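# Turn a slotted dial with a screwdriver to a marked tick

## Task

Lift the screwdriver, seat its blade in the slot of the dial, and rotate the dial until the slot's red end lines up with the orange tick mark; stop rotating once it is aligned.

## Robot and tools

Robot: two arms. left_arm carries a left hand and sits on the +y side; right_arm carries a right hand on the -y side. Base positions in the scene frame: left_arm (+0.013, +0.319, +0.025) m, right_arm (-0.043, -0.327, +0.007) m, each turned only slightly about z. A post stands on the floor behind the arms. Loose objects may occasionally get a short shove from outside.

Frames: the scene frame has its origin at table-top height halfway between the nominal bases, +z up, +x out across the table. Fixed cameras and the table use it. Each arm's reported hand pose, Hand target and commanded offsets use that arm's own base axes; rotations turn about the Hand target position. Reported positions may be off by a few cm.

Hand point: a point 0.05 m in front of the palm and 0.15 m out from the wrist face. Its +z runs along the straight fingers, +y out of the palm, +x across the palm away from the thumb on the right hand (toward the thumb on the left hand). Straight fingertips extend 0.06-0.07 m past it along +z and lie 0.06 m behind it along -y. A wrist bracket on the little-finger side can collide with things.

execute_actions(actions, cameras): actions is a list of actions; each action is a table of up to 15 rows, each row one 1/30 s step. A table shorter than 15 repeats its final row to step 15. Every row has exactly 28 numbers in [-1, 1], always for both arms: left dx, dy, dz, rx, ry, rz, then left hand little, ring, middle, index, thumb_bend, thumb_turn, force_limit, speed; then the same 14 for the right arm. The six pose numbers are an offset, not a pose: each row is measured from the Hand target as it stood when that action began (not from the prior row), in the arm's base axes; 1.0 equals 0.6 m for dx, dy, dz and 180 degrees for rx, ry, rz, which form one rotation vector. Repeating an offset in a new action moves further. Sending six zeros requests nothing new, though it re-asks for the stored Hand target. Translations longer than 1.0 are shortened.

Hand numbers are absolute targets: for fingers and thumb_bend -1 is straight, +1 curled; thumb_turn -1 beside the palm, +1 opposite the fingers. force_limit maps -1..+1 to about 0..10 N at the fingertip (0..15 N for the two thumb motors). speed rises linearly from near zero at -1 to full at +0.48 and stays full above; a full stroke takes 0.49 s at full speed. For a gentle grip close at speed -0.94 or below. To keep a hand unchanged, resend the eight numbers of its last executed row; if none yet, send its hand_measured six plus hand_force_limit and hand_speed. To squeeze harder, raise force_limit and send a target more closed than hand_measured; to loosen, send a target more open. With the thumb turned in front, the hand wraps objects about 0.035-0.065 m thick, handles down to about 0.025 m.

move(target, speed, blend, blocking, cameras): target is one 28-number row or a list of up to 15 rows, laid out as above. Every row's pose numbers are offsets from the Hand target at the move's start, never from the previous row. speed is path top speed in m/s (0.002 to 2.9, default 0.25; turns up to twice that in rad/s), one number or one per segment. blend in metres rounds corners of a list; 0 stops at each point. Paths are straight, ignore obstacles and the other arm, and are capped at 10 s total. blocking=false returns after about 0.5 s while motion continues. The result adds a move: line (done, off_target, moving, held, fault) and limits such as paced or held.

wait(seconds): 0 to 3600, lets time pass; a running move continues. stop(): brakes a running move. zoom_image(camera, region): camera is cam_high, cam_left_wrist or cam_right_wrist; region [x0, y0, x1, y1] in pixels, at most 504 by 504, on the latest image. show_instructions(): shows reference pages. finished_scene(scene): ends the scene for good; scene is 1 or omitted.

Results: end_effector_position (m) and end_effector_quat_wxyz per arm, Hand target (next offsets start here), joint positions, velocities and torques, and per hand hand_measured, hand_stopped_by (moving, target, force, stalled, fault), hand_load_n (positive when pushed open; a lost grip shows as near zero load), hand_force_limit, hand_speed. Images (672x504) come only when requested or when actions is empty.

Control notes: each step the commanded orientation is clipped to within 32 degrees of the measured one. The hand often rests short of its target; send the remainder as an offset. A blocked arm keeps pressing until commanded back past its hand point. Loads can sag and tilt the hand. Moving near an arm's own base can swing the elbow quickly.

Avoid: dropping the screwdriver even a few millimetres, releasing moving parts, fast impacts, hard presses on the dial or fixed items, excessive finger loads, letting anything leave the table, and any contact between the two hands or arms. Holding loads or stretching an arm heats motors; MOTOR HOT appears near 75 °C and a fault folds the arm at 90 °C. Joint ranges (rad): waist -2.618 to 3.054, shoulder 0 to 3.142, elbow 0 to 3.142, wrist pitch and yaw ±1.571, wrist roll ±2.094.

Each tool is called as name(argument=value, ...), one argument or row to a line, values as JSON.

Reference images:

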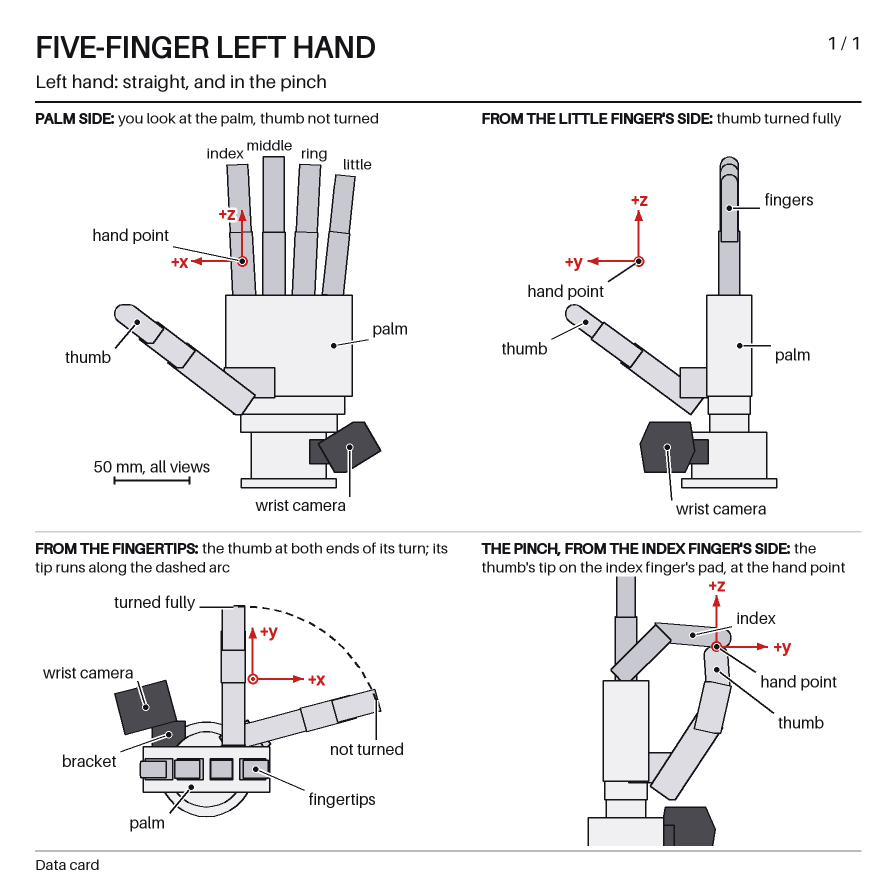

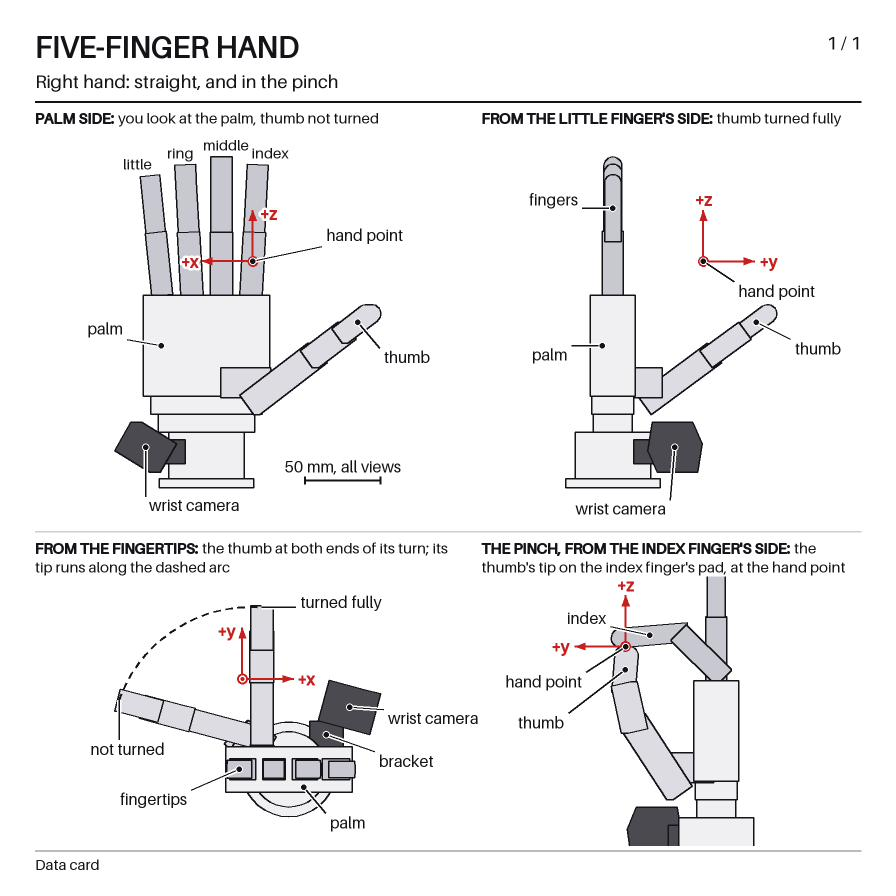

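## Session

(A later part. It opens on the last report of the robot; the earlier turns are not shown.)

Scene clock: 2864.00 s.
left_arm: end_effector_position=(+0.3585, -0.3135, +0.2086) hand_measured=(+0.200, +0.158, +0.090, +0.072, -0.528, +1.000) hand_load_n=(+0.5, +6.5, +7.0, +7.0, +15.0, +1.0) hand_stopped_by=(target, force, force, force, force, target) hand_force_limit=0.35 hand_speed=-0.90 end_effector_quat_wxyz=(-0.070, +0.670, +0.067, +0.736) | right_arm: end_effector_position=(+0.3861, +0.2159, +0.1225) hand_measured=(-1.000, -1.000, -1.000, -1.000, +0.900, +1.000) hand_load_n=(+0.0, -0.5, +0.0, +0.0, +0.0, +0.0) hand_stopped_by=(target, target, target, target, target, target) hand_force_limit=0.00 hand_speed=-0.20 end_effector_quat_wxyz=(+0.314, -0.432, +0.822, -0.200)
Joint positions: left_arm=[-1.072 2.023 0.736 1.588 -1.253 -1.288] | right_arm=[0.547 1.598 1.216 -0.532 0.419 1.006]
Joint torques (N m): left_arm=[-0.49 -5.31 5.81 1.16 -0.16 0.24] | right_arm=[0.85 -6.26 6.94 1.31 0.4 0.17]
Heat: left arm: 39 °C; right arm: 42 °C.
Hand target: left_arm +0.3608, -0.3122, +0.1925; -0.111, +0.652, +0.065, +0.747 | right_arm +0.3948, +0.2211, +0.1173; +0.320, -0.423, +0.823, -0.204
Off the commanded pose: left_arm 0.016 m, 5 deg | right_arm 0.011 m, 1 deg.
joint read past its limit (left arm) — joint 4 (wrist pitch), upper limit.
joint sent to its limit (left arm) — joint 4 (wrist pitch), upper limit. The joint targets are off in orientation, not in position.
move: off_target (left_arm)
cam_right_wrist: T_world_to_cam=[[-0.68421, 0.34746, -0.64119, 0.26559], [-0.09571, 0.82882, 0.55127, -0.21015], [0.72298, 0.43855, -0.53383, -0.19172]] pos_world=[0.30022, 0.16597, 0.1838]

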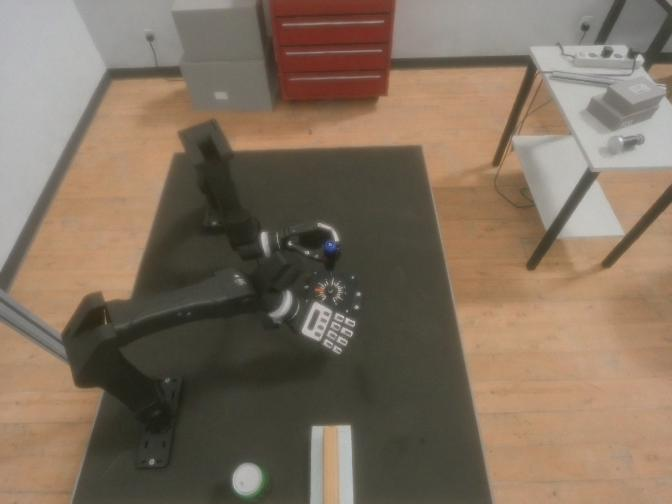

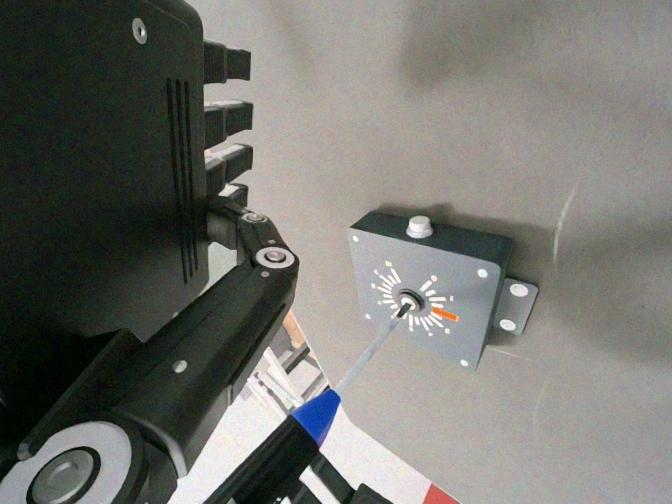

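zoom_image(
  camera="cam_high",
  region=[220, 210, 360, 350],
)

Scaled by 3.600 from the camera's image (finer frame: 960x720).

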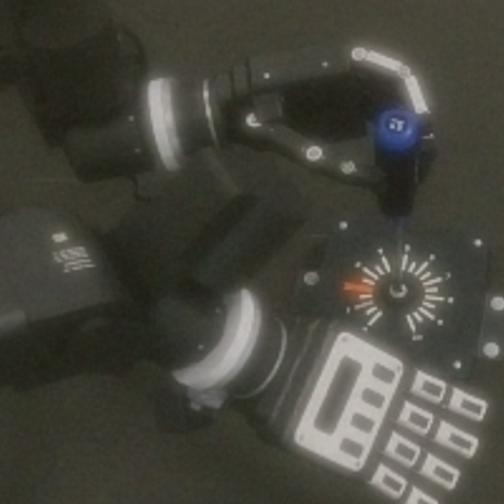

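zoom_image(
  camera="cam_high",
  region=[255, 240, 325, 310],
)

Scaled by 7.200 from the camera's image (finer frame: 960x720).

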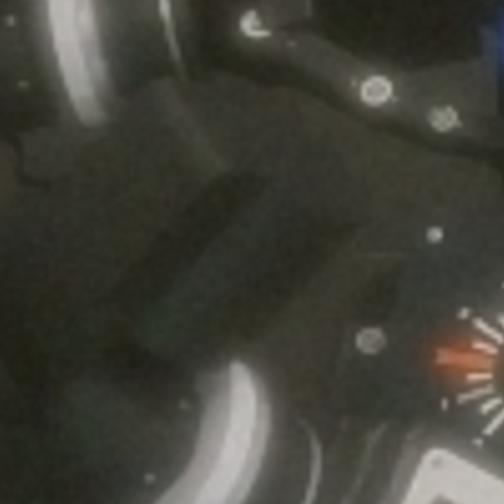

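move(
  target=[
    [-0.0055, 0.0, 0, 0.0, -0.002, 0.028, 0.2, 0.24, 0.2, 0.16, -0.47, 1, 0.35, -0.9, 0, 0, 0, 0, 0, 0, -1, -1, -1, -1, 0.9, 1, 0, -0.2],
  ],
  speed=0.03,
  cameras=["cam_high", "cam_right_wrist"],
)

zoom_image(
  camera="cam_high",
  region=[220, 210, 360, 350],
)

zoom_image(
  camera="cam_right_wrist",
  region=[402, 297, 414, 309],
)

zoom_image(
  camera="cam_right_wrist",
  region=[385, 285, 435, 335],
)

Scene clock: 3013.83 s.
left_arm: end_effector_position=(+0.3569, -0.3119, +0.2080) hand_measured=(+0.200, +0.158, +0.090, +0.072, -0.528, +1.000) hand_load_n=(+0.0, +8.0, +7.0, +6.0, +15.0, +0.0) hand_stopped_by=(target, force, force, force, force, target) hand_force_limit=0.35 hand_speed=-0.90 end_effector_quat_wxyz=(-0.099, +0.676, +0.094, +0.724) | right_arm: end_effector_position=(+0.3861, +0.2159, +0.1225) hand_measured=(-1.000, -1.000, -1.000, -1.000, +0.900, +1.000) hand_load_n=(+0.0, +0.0, +0.0, +0.0, +0.0, +0.0) hand_stopped_by=(target, target, target, target, target, target) hand_force_limit=0.00 hand_speed=-0.20 end_effector_quat_wxyz=(+0.314, -0.432, +0.822, -0.200)
Joint positions: left_arm=[-1.102 2.043 0.789 1.588 -1.365 -1.246] | right_arm=[0.547 1.598 1.216 -0.532 0.419 1.006]
Joint torques (N m): left_arm=[-0.75 -5.56 5.89 1.07 -0.11 0.22] | right_arm=[0.72 -6.3 7.28 1.27 0.4 0.12]
Heat: left arm: 37 °C; right arm: 43 °C.
Hand target: left_arm +0.3575, -0.3122, +0.1925; -0.143, +0.646, +0.094, +0.744 | right_arm +0.3948, +0.2211, +0.1173; +0.320, -0.423, +0.823, -0.204
Off the commanded pose: left_arm 0.015 m, 7 deg | right_arm 0.011 m, 1 deg.
joint read past its limit (left arm) — joint 4 (wrist pitch), upper limit.
joint sent to its limit (left arm) — joint 4 (wrist pitch), upper limit. The joint targets are off in orientation, not in position.
move: off_target (left_arm)
cam_right_wrist: T_world_to_cam=[[-0.68421, 0.34746, -0.64119, 0.26559], [-0.09571, 0.82882, 0.55127, -0.21015], [0.72298, 0.43855, -0.53383, -0.19172]] pos_world=[0.30022, 0.16597, 0.1838]

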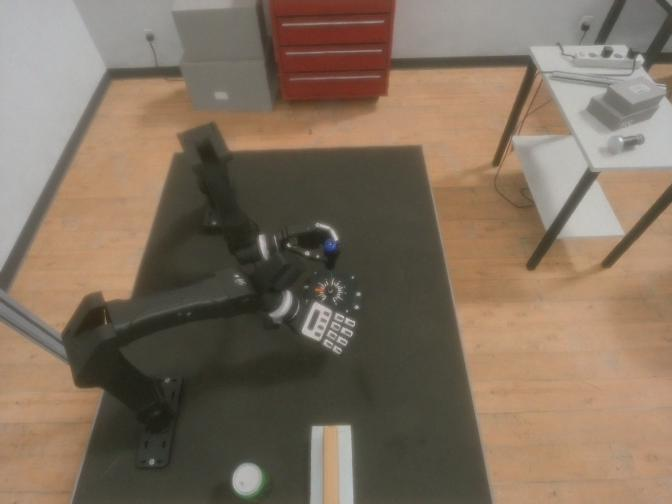

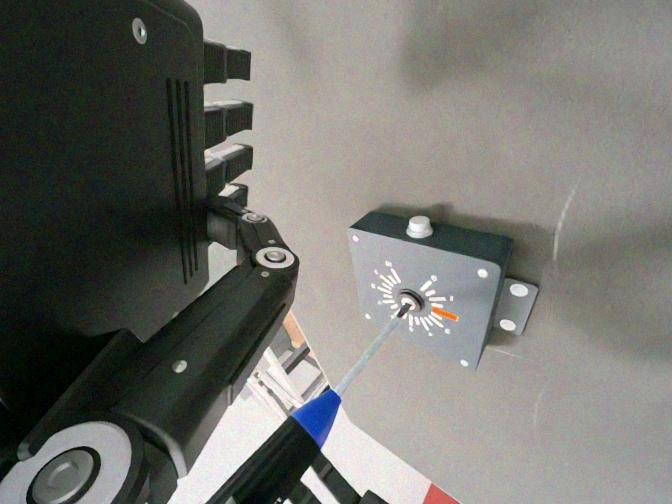

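Scaled by 3.600 from the camera's image (finer frame: 960x720).

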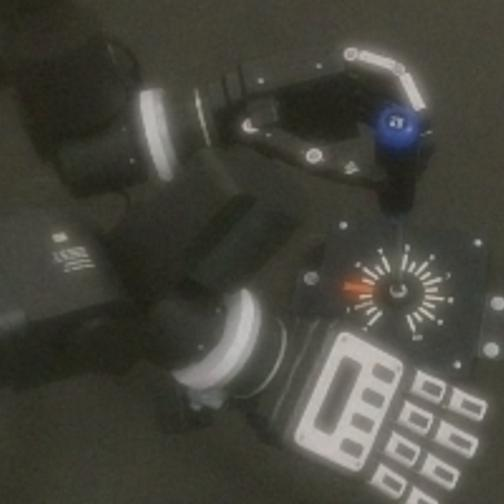

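Scaled by 42.000 from the camera's image (finer frame: 960x720).

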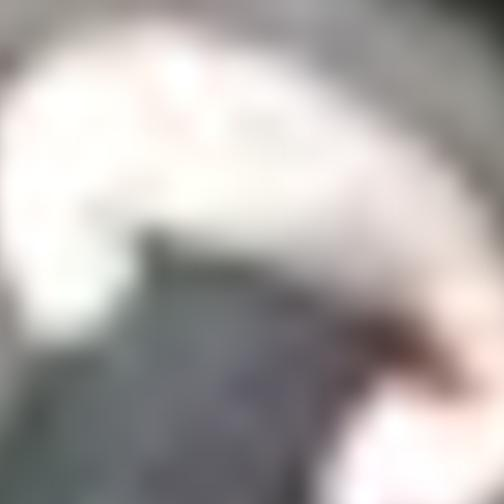

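Scaled by 10.080 from the camera's image (finer frame: 960x720).

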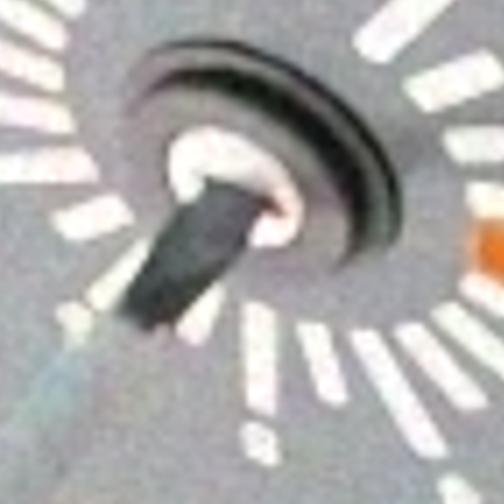

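execute_actions(
  actions=[],
  cameras=["cam_left_wrist", "cam_right_wrist"],
)

Scene clock: 3032.03 s.
left_arm: end_effector_position=(+0.3569, -0.3119, +0.2080) hand_measured=(+0.200, +0.158, +0.090, +0.072, -0.528, +1.000) hand_load_n=(+0.0, +8.0, +7.0, +6.0, +15.0, +0.0) hand_stopped_by=(target, force, force, force, force, target) hand_force_limit=0.35 hand_speed=-0.90 end_effector_quat_wxyz=(-0.099, +0.676, +0.094, +0.724) | right_arm: end_effector_position=(+0.3861, +0.2159, +0.1225) hand_measured=(-1.000, -1.000, -1.000, -1.000, +0.900, +1.000) hand_load_n=(+0.0, +0.0, +0.0, +0.0, +0.0, +0.0) hand_stopped_by=(target, target, target, target, target, target) hand_force_limit=0.00 hand_speed=-0.20 end_effector_quat_wxyz=(+0.314, -0.432, +0.822, -0.200)
Joint positions: left_arm=[-1.102 2.043 0.789 1.588 -1.365 -1.246] | right_arm=[0.547 1.598 1.216 -0.532 0.419 1.006]
Joint velocities: within noise
Joint torques (N m): left_arm=[-0.73 -5.53 5.89 1.08 -0.11 0.21] | right_arm=[0.62 -6.31 7.16 1.33 0.42 0.17]
Heat: left arm: 37 °C; right arm: 43 °C.
Hand target: left_arm +0.3575, -0.3122, +0.1925; -0.143, +0.646, +0.094, +0.744 | right_arm +0.3948, +0.2211, +0.1173; +0.320, -0.423, +0.823, -0.204
Off the commanded pose: left_arm 0.015 m, 7 deg | right_arm 0.011 m, 1 deg.
joint read past its limit (left arm) — joint 4 (wrist pitch), upper limit.
camera_calibration:
cam_left_wrist: T_world_to_cam=[[-0.24161, 0.93293, 0.26697, 0.32403], [-0.48764, -0.35459, 0.79779, -0.10368], [0.83895, 0.06257, 0.54061, -0.27959]] pos_world=[0.26229, -0.32157, 0.14736]
cam_right_wrist: T_world_to_cam=[[-0.68421, 0.34746, -0.64119, 0.26559], [-0.09571, 0.82882, 0.55127, -0.21015], [0.72298, 0.43855, -0.53383, -0.19172]] pos_world=[0.30022, 0.16597, 0.1838]
Images, in order (width x height): cam_left_wrist 672x504, cam_right_wrist 672x504.

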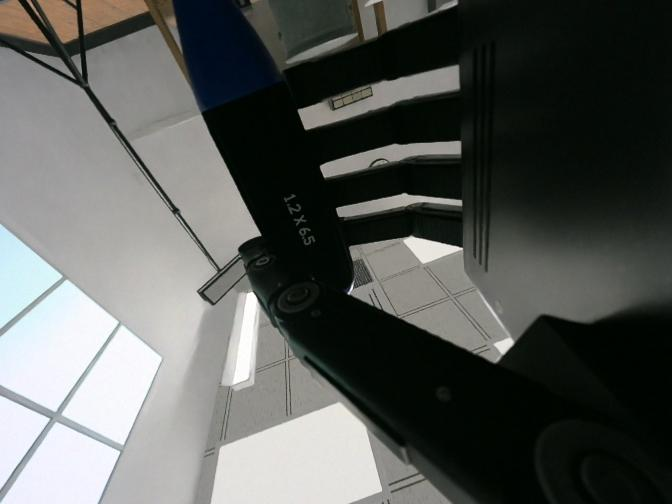

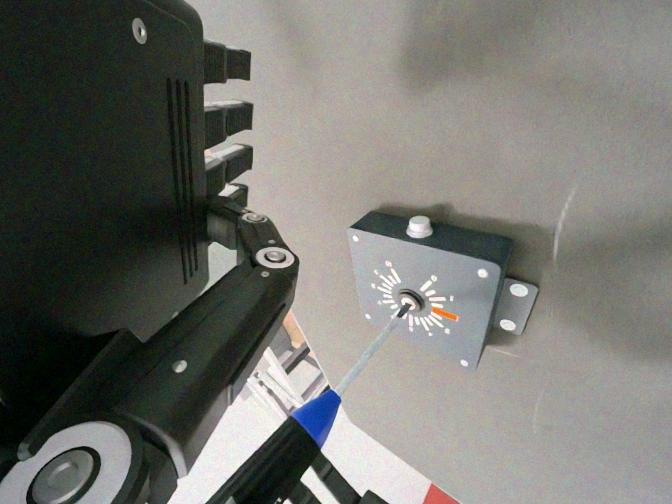

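zoom_image(
  camera="cam_right_wrist",
  region=[400, 295, 416, 311],
)

zoom_image(
  camera="cam_right_wrist",
  region=[370, 260, 470, 360],
)

Scaled by 31.500 from the camera's image (finer frame: 960x720).

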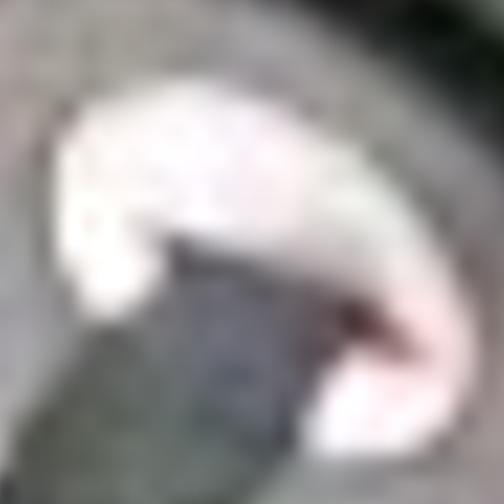

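Scaled by 5.040 from the camera's image (finer frame: 960x720).

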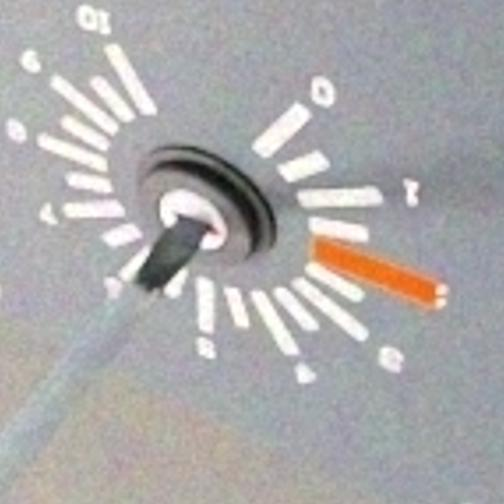

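move(
  target=[
    [-0.003, -0.0017, 0, 0.0, 0.0, 0.015, 0.2, 0.24, 0.2, 0.16, -0.47, 1, 0.35, -0.9, 0, 0, 0, 0, 0, 0, -1, -1, -1, -1, 0.9, 1, 0, -0.2],
  ],
  speed=0.03,
  cameras=["cam_high", "cam_right_wrist"],
)

zoom_image(
  camera="cam_high",
  region=[300, 230, 370, 300],
)

zoom_image(
  camera="cam_right_wrist",
  region=[400, 295, 416, 311],
)

zoom_image(
  camera="cam_right_wrist",
  region=[402, 297, 414, 309],
)

Scene clock: 3070.70 s.
left_arm: end_effector_position=(+0.3556, -0.3127, +0.2076) hand_measured=(+0.200, +0.158, +0.090, +0.072, -0.528, +1.000) hand_load_n=(+0.0, +9.0, +7.0, +5.0, +15.0, +0.0) hand_stopped_by=(target, force, force, force, force, target) hand_force_limit=0.35 hand_speed=-0.90 end_effector_quat_wxyz=(-0.112, +0.680, +0.107, +0.717) | right_arm: end_effector_position=(+0.3861, +0.2159, +0.1225) hand_measured=(-1.000, -1.000, -1.000, -1.000, +0.900, +1.000) hand_load_n=(+0.0, +0.0, +0.0, +0.0, +0.0, +0.0) hand_stopped_by=(target, target, target, target, target, target) hand_force_limit=0.00 hand_speed=-0.20 end_effector_quat_wxyz=(+0.314, -0.432, +0.822, -0.200)
Joint positions: left_arm=[-1.118 2.055 0.822 1.588 -1.42 -1.222] | right_arm=[0.547 1.598 1.216 -0.532 0.419 1.006]
Joint torques (N m): left_arm=[-0.84 -5.7 5.98 1.02 -0.07 0.21] | right_arm=[0.68 -6.31 7.09 1.32 0.41 0.16]
Heat: left arm: 36 °C; right arm: 43 °C.
Hand target: left_arm +0.3556, -0.3133, +0.1924; -0.161, +0.644, +0.109, +0.740 | right_arm +0.3948, +0.2211, +0.1173; +0.320, -0.423, +0.823, -0.204
Off the commanded pose: left_arm 0.015 m, 7 deg | right_arm 0.011 m, 1 deg.
joint read past its limit (left arm) — joint 4 (wrist pitch), upper limit.
joint sent to its limit (left arm) — joint 4 (wrist pitch), upper limit. The joint targets are off in orientation, not in position.
move: off_target (left_arm)
cam_right_wrist: T_world_to_cam=[[-0.68421, 0.34746, -0.64119, 0.26559], [-0.09571, 0.82882, 0.55127, -0.21015], [0.72298, 0.43855, -0.53383, -0.19172]] pos_world=[0.30022, 0.16597, 0.1838]

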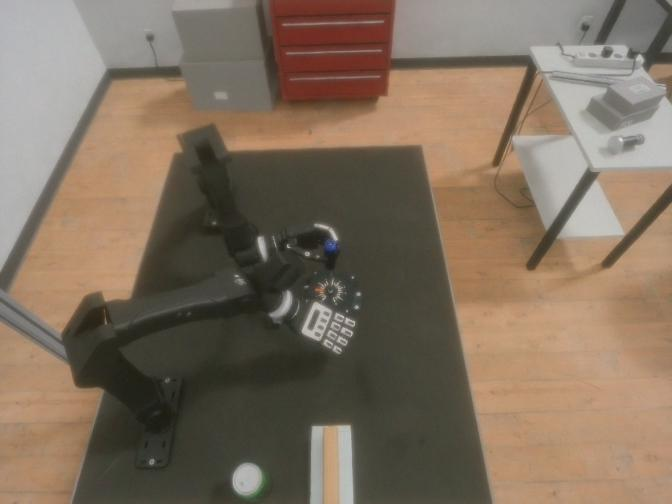

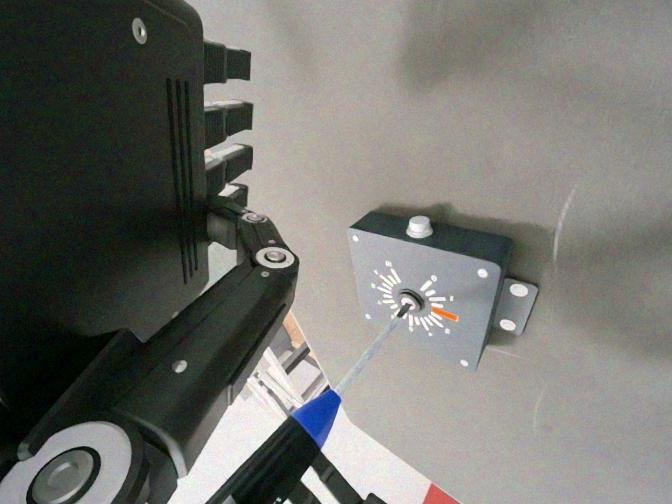

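Scaled by 7.200 from the camera's image (finer frame: 960x720).

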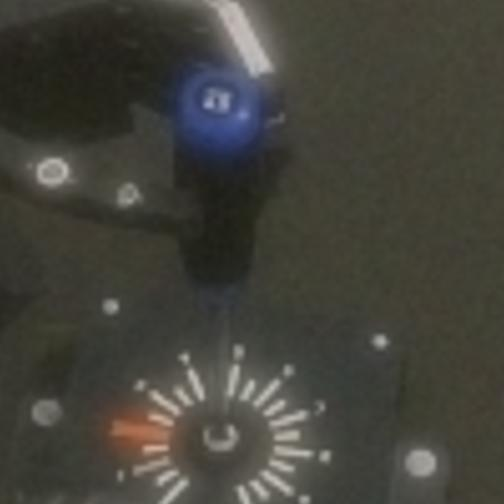

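Scaled by 31.500 from the camera's image (finer frame: 960x720).

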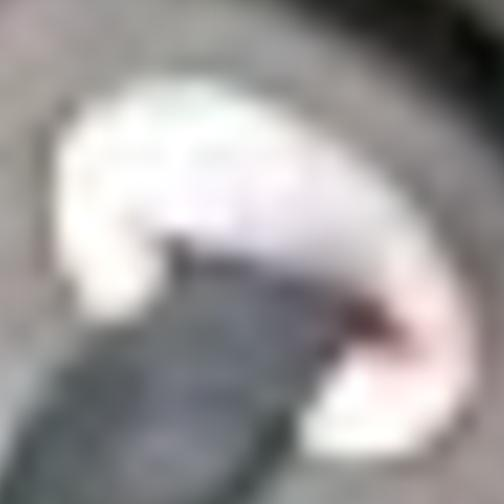

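Scaled by 42.000 from the camera's image (finer frame: 960x720).

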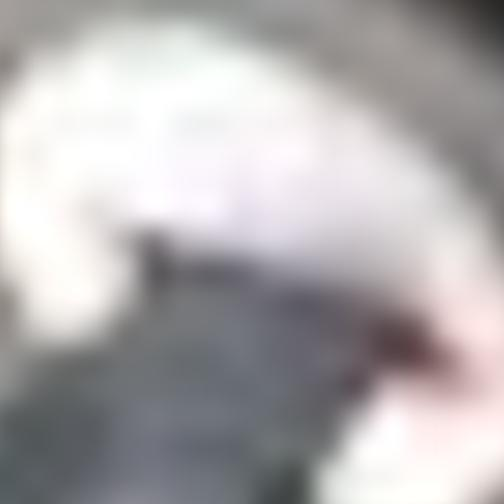

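move(
  target=[
    [0, 0, 0.07, 0, 0, 0, 0.2, 0.24, 0.2, 0.16, -0.47, 1, 0.35, -0.9, 0, 0, 0, 0, 0, 0, -1, -1, -1, -1, 0.9, 1, 0, -0.2],
  ],
  speed=0.03,
  cameras=["cam_high", "cam_right_wrist"],
)

zoom_image(
  camera="cam_right_wrist",
  region=[385, 285, 435, 335],
)

zoom_image(
  camera="cam_right_wrist",
  region=[400, 295, 416, 311],
)

zoom_image(
  camera="cam_high",
  region=[300, 230, 370, 300],
)

Scene clock: 3166.90 s.
left_arm: end_effector_position=(+0.3563, -0.3130, +0.2219) hand_measured=(+0.200, +0.158, +0.090, +0.072, -0.528, +1.000) hand_load_n=(+0.0, +5.0, +6.0, +5.5, +16.5, +1.0) hand_stopped_by=(target, force, force, force, force, target) hand_force_limit=0.35 hand_speed=-0.90 end_effector_quat_wxyz=(-0.149, +0.683, +0.084, +0.710) | right_arm: end_effector_position=(+0.3861, +0.2159, +0.1225) hand_measured=(-1.000, -1.000, -1.000, -1.000, +0.900, +1.000) hand_load_n=(+0.0, +0.0, +0.0, +0.0, +0.0, +0.0) hand_stopped_by=(target, target, target, target, target, target) hand_force_limit=0.00 hand_speed=-0.20 end_effector_quat_wxyz=(+0.314, -0.432, +0.822, -0.200)
Joint positions: left_arm=[-1.121 2.009 0.844 1.58 -1.44 -1.075] | right_arm=[0.547 1.598 1.216 -0.532 0.419 1.006]
Joint torques (N m): left_arm=[-0.17 -9.42 6.87 1.04 0.2 0.06] | right_arm=[0.73 -6.31 7.34 1.27 0.4 0.12]
Heat: left arm: 36 °C; right arm: 43 °C.
Hand target: left_arm +0.3557, -0.3132, +0.2345; -0.161, +0.644, +0.109, +0.740 | right_arm +0.3948, +0.2211, +0.1173; +0.320, -0.423, +0.823, -0.204
Off the commanded pose: left_arm 0.013 m, 6 deg | right_arm 0.011 m, 1 deg.
joint read past its limit (left arm) — joint 4 (wrist pitch), upper limit.
joint sent to its limit (left arm) — joint 4 (wrist pitch), upper limit. The joint targets are off in orientation, not in position.
move: off_target (left_arm)
cam_right_wrist: T_world_to_cam=[[-0.68421, 0.34746, -0.64119, 0.26559], [-0.09571, 0.82882, 0.55127, -0.21015], [0.72298, 0.43855, -0.53383, -0.19172]] pos_world=[0.30022, 0.16597, 0.1838]

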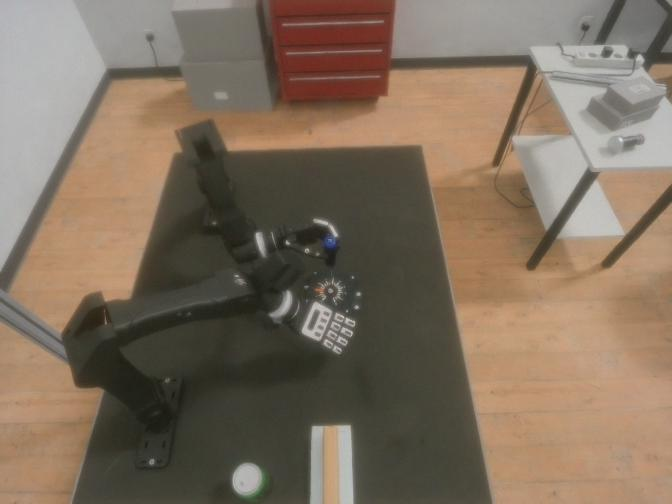

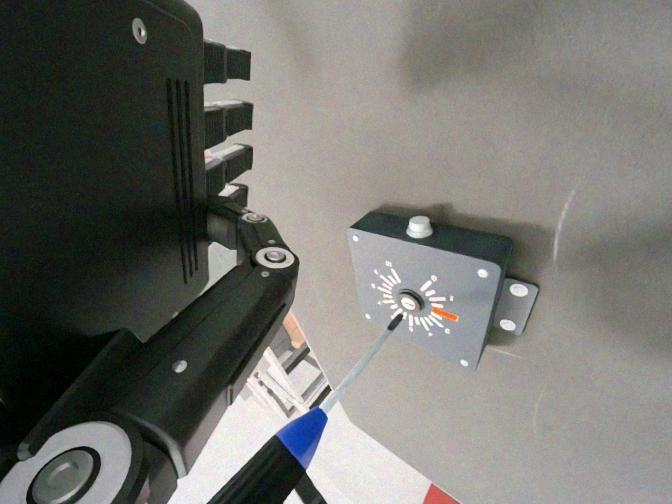

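Scaled by 10.080 from the camera's image (finer frame: 960x720).

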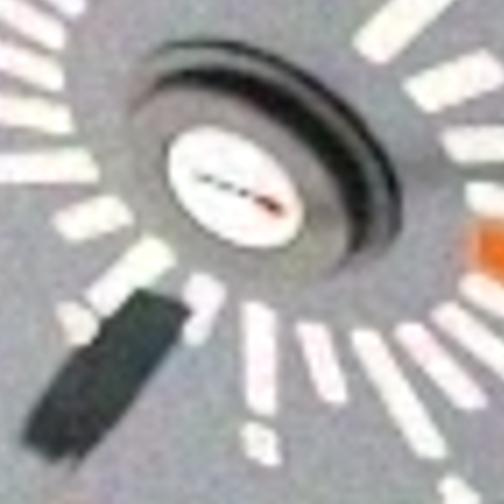

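Scaled by 31.500 from the camera's image (finer frame: 960x720).

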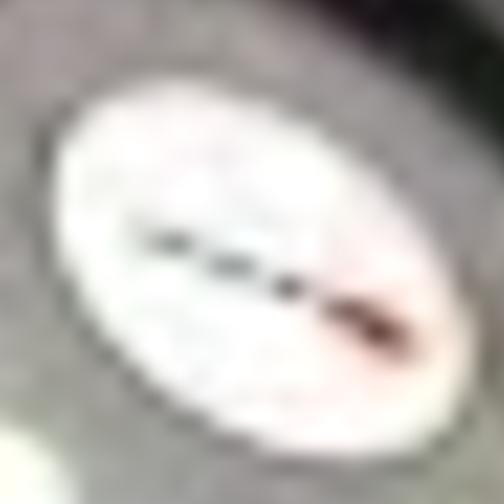

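Scaled by 7.200 from the camera's image (finer frame: 960x720).

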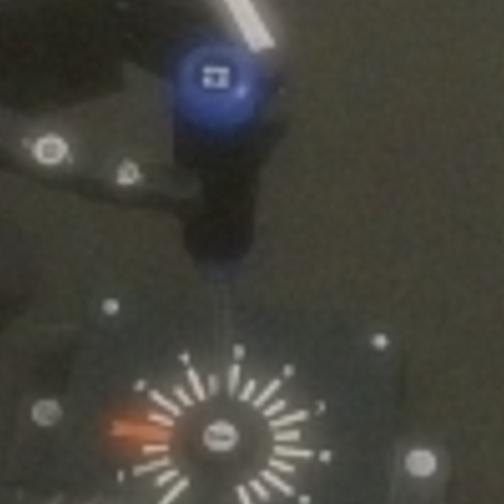

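zoom_image(
  camera="cam_right_wrist",
  region=[398, 293, 418, 313],
)

zoom_image(
  camera="cam_right_wrist",
  region=[376, 270, 466, 360],
)

zoom_image(
  camera="cam_high",
  region=[315, 276, 345, 306],
)

Scaled by 25.200 from the camera's image (finer frame: 960x720).

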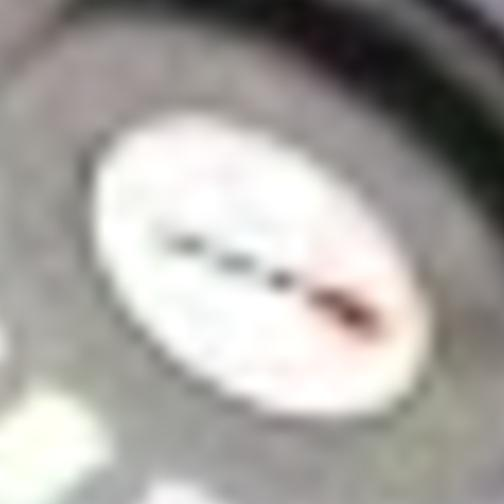

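Scaled by 5.600 from the camera's image (finer frame: 960x720).

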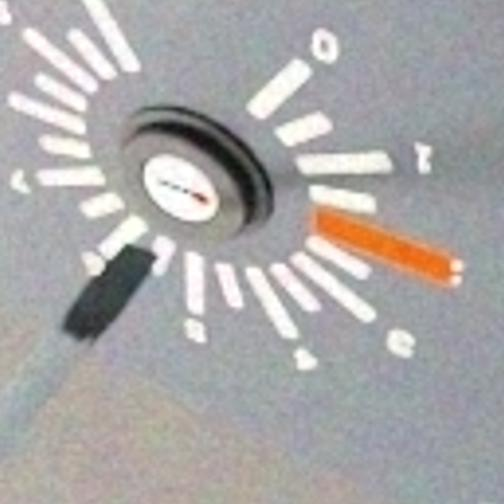

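Scaled by 16.800 from the camera's image (finer frame: 960x720).

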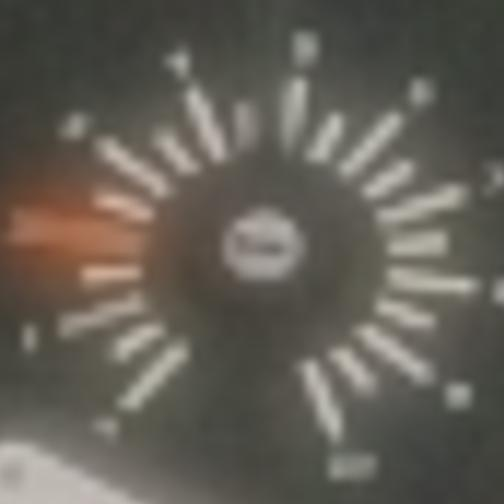

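zoom_image(
  camera="cam_high",
  region=[325, 285, 336, 296],
)

zoom_image(
  camera="cam_right_wrist",
  region=[402, 297, 414, 309],
)

Scaled by 45.818 from the camera's image (finer frame: 960x720).

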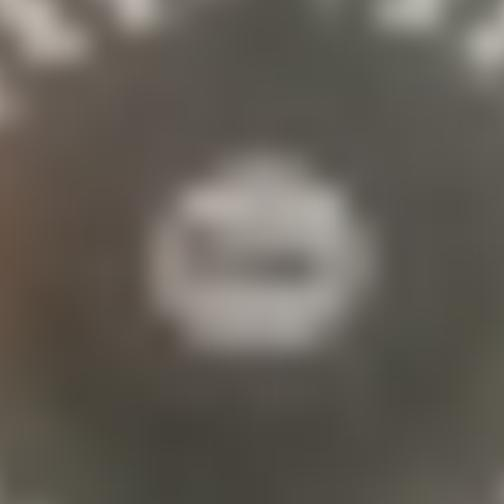

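Scaled by 42.000 from the camera's image (finer frame: 960x720).

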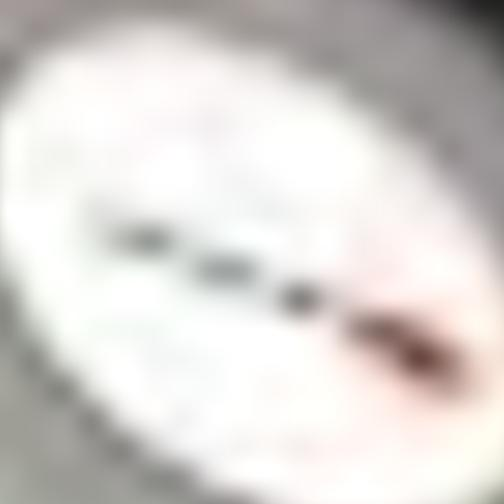

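zoom_image(
  camera="cam_right_wrist",
  region=[376, 275, 416, 315],
)

zoom_image(
  camera="cam_right_wrist",
  region=[420, 285, 460, 325],
)

Scaled by 12.600 from the camera's image (finer frame: 960x720).

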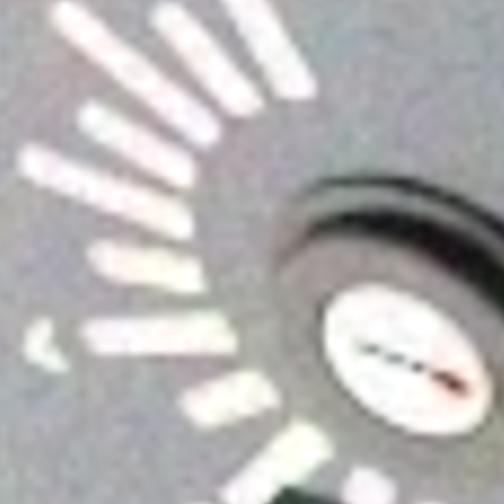

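Scaled by 12.600 from the camera's image (finer frame: 960x720).

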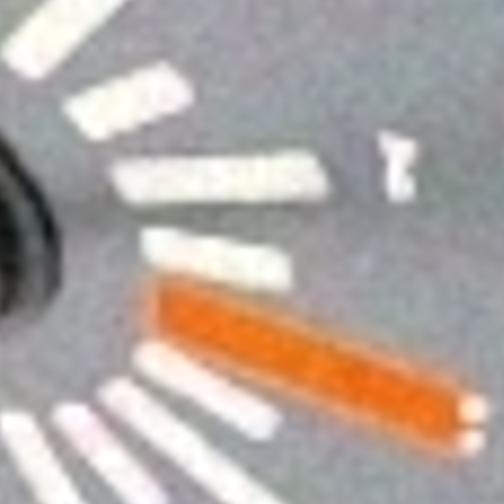

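move(
  target=[
    [0, 0.03, 0.09, 0, 0, 0, 0.2, 0.24, 0.2, 0.16, -0.47, 1, 0.35, -0.9, 0, 0, 0, 0, 0, 0, -1, -1, -1, -1, 0.9, 1, 0, -0.2],
    [0, 0.06, 0.09, 0, 0, 0, 0.2, 0.24, 0.2, 0.16, -0.47, 1, 0.35, -0.9, 0.06, 0.075, -0.015, 0, 0, 0, -1, -1, -1, -1, 0.9, 1, 0, -0.2],
  ],
  speed=0.05,
  blend=0.005,
  cameras=["cam_high", "cam_right_wrist"],
)

Scene clock: 3309.83 s.
left_arm: end_effector_position=(+0.3567, -0.2798, +0.2823) hand_measured=(+0.200, +0.158, +0.090, +0.072, -0.528, +1.000) hand_load_n=(+0.0, +5.0, +6.0, +5.5, +16.5, +1.0) hand_stopped_by=(target, force, force, force, force, target) hand_force_limit=0.35 hand_speed=-0.90 end_effector_quat_wxyz=(-0.155, +0.670, +0.101, +0.719) | right_arm: end_effector_position=(+0.4230, +0.2607, +0.1140) hand_measured=(-1.000, -1.000, -1.000, -1.000, +0.900, +1.000) hand_load_n=(+0.0, +0.0, +0.0, -0.5, +0.0, +0.0) hand_stopped_by=(target, target, target, target, target, target) hand_force_limit=0.00 hand_speed=-0.20 end_effector_quat_wxyz=(+0.319, -0.430, +0.821, -0.199)
Joint positions: left_arm=[-1.08 1.819 0.811 1.58 -1.417 -0.941] | right_arm=[0.598 1.806 1.415 -0.53 0.449 1.049]
Joint torques (N m): left_arm=[0.77 -8.53 4.33 0.93 0.61 -0.08] | right_arm=[0.64 -8.01 8.84 1.09 0.41 0.18]
Heat: left arm: 37 °C; right arm: 43 °C.
Hand target: left_arm +0.3557, -0.2773, +0.2885; -0.161, +0.644, +0.109, +0.740 | right_arm +0.4308, +0.2661, +0.1084; +0.320, -0.423, +0.823, -0.204
Off the commanded pose: left_arm 0.007 m, 4 deg | right_arm 0.011 m, 1 deg.
joint read past its limit (left arm) — joint 4 (wrist pitch), upper limit.
joint sent to its limit (left arm) — joint 4 (wrist pitch), upper limit. The joint targets are off in orientation, not in position.
move: off_target (left_arm, right_arm)
cam_right_wrist: T_world_to_cam=[[-0.67873, 0.34994, -0.64565, 0.26739], [-0.10167, 0.82593, 0.55453, -0.23611], [0.72732, 0.44202, -0.525, -0.24642]] pos_world=[0.33671, 0.21036, 0.1742]

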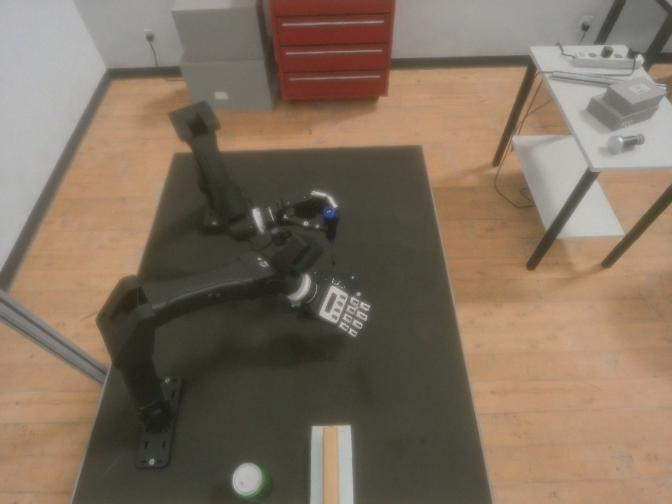

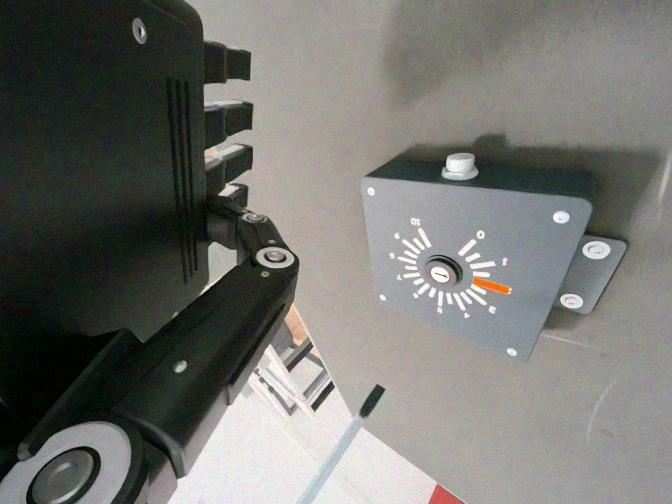

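Great view. Zoom in.

zoom_image(
  camera="cam_right_wrist",
  region=[428, 260, 452, 284],
)

zoom_image(
  camera="cam_right_wrist",
  region=[390, 215, 520, 345],
)

zoom_image(
  camera="cam_right_wrist",
  region=[395, 240, 455, 300],
)

zoom_image(
  camera="cam_right_wrist",
  region=[455, 250, 515, 310],
)

Scaled by 21.000 from the camera's image (finer frame: 960x720).

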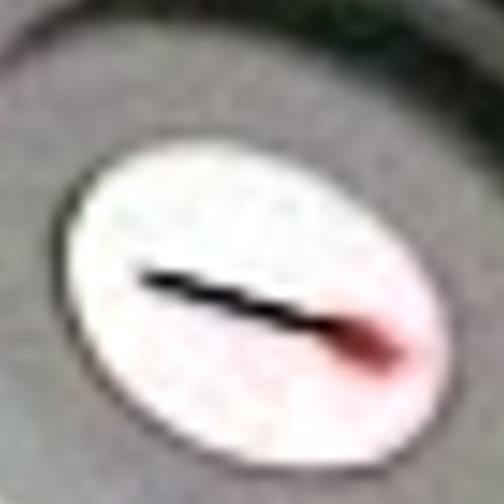

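Scaled by 3.877 from the camera's image (finer frame: 960x720).

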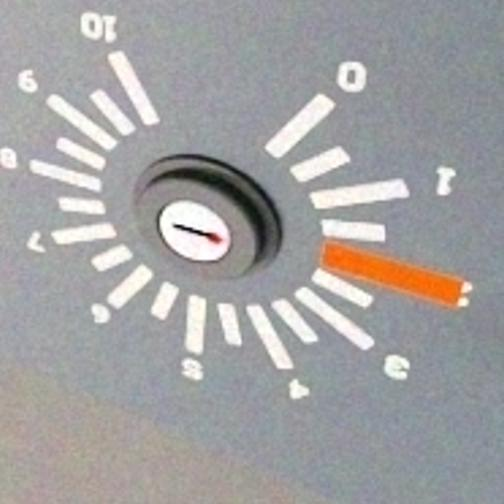

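Scaled by 8.400 from the camera's image (finer frame: 960x720).

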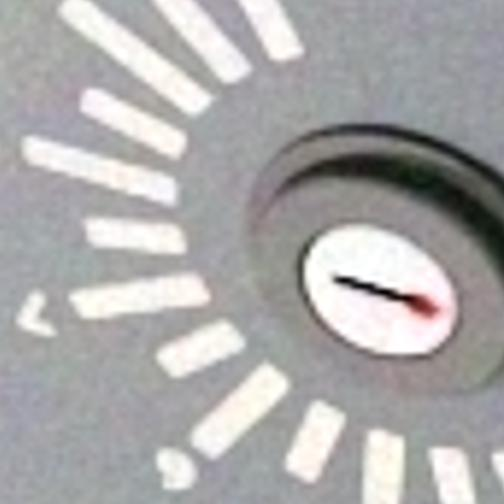

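Scaled by 8.400 from the camera's image (finer frame: 960x720).

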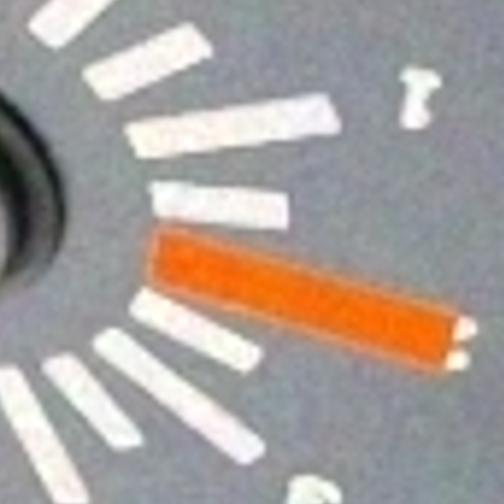

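finished_scene(
  scene=1,
)

The scene is finished: the task was done.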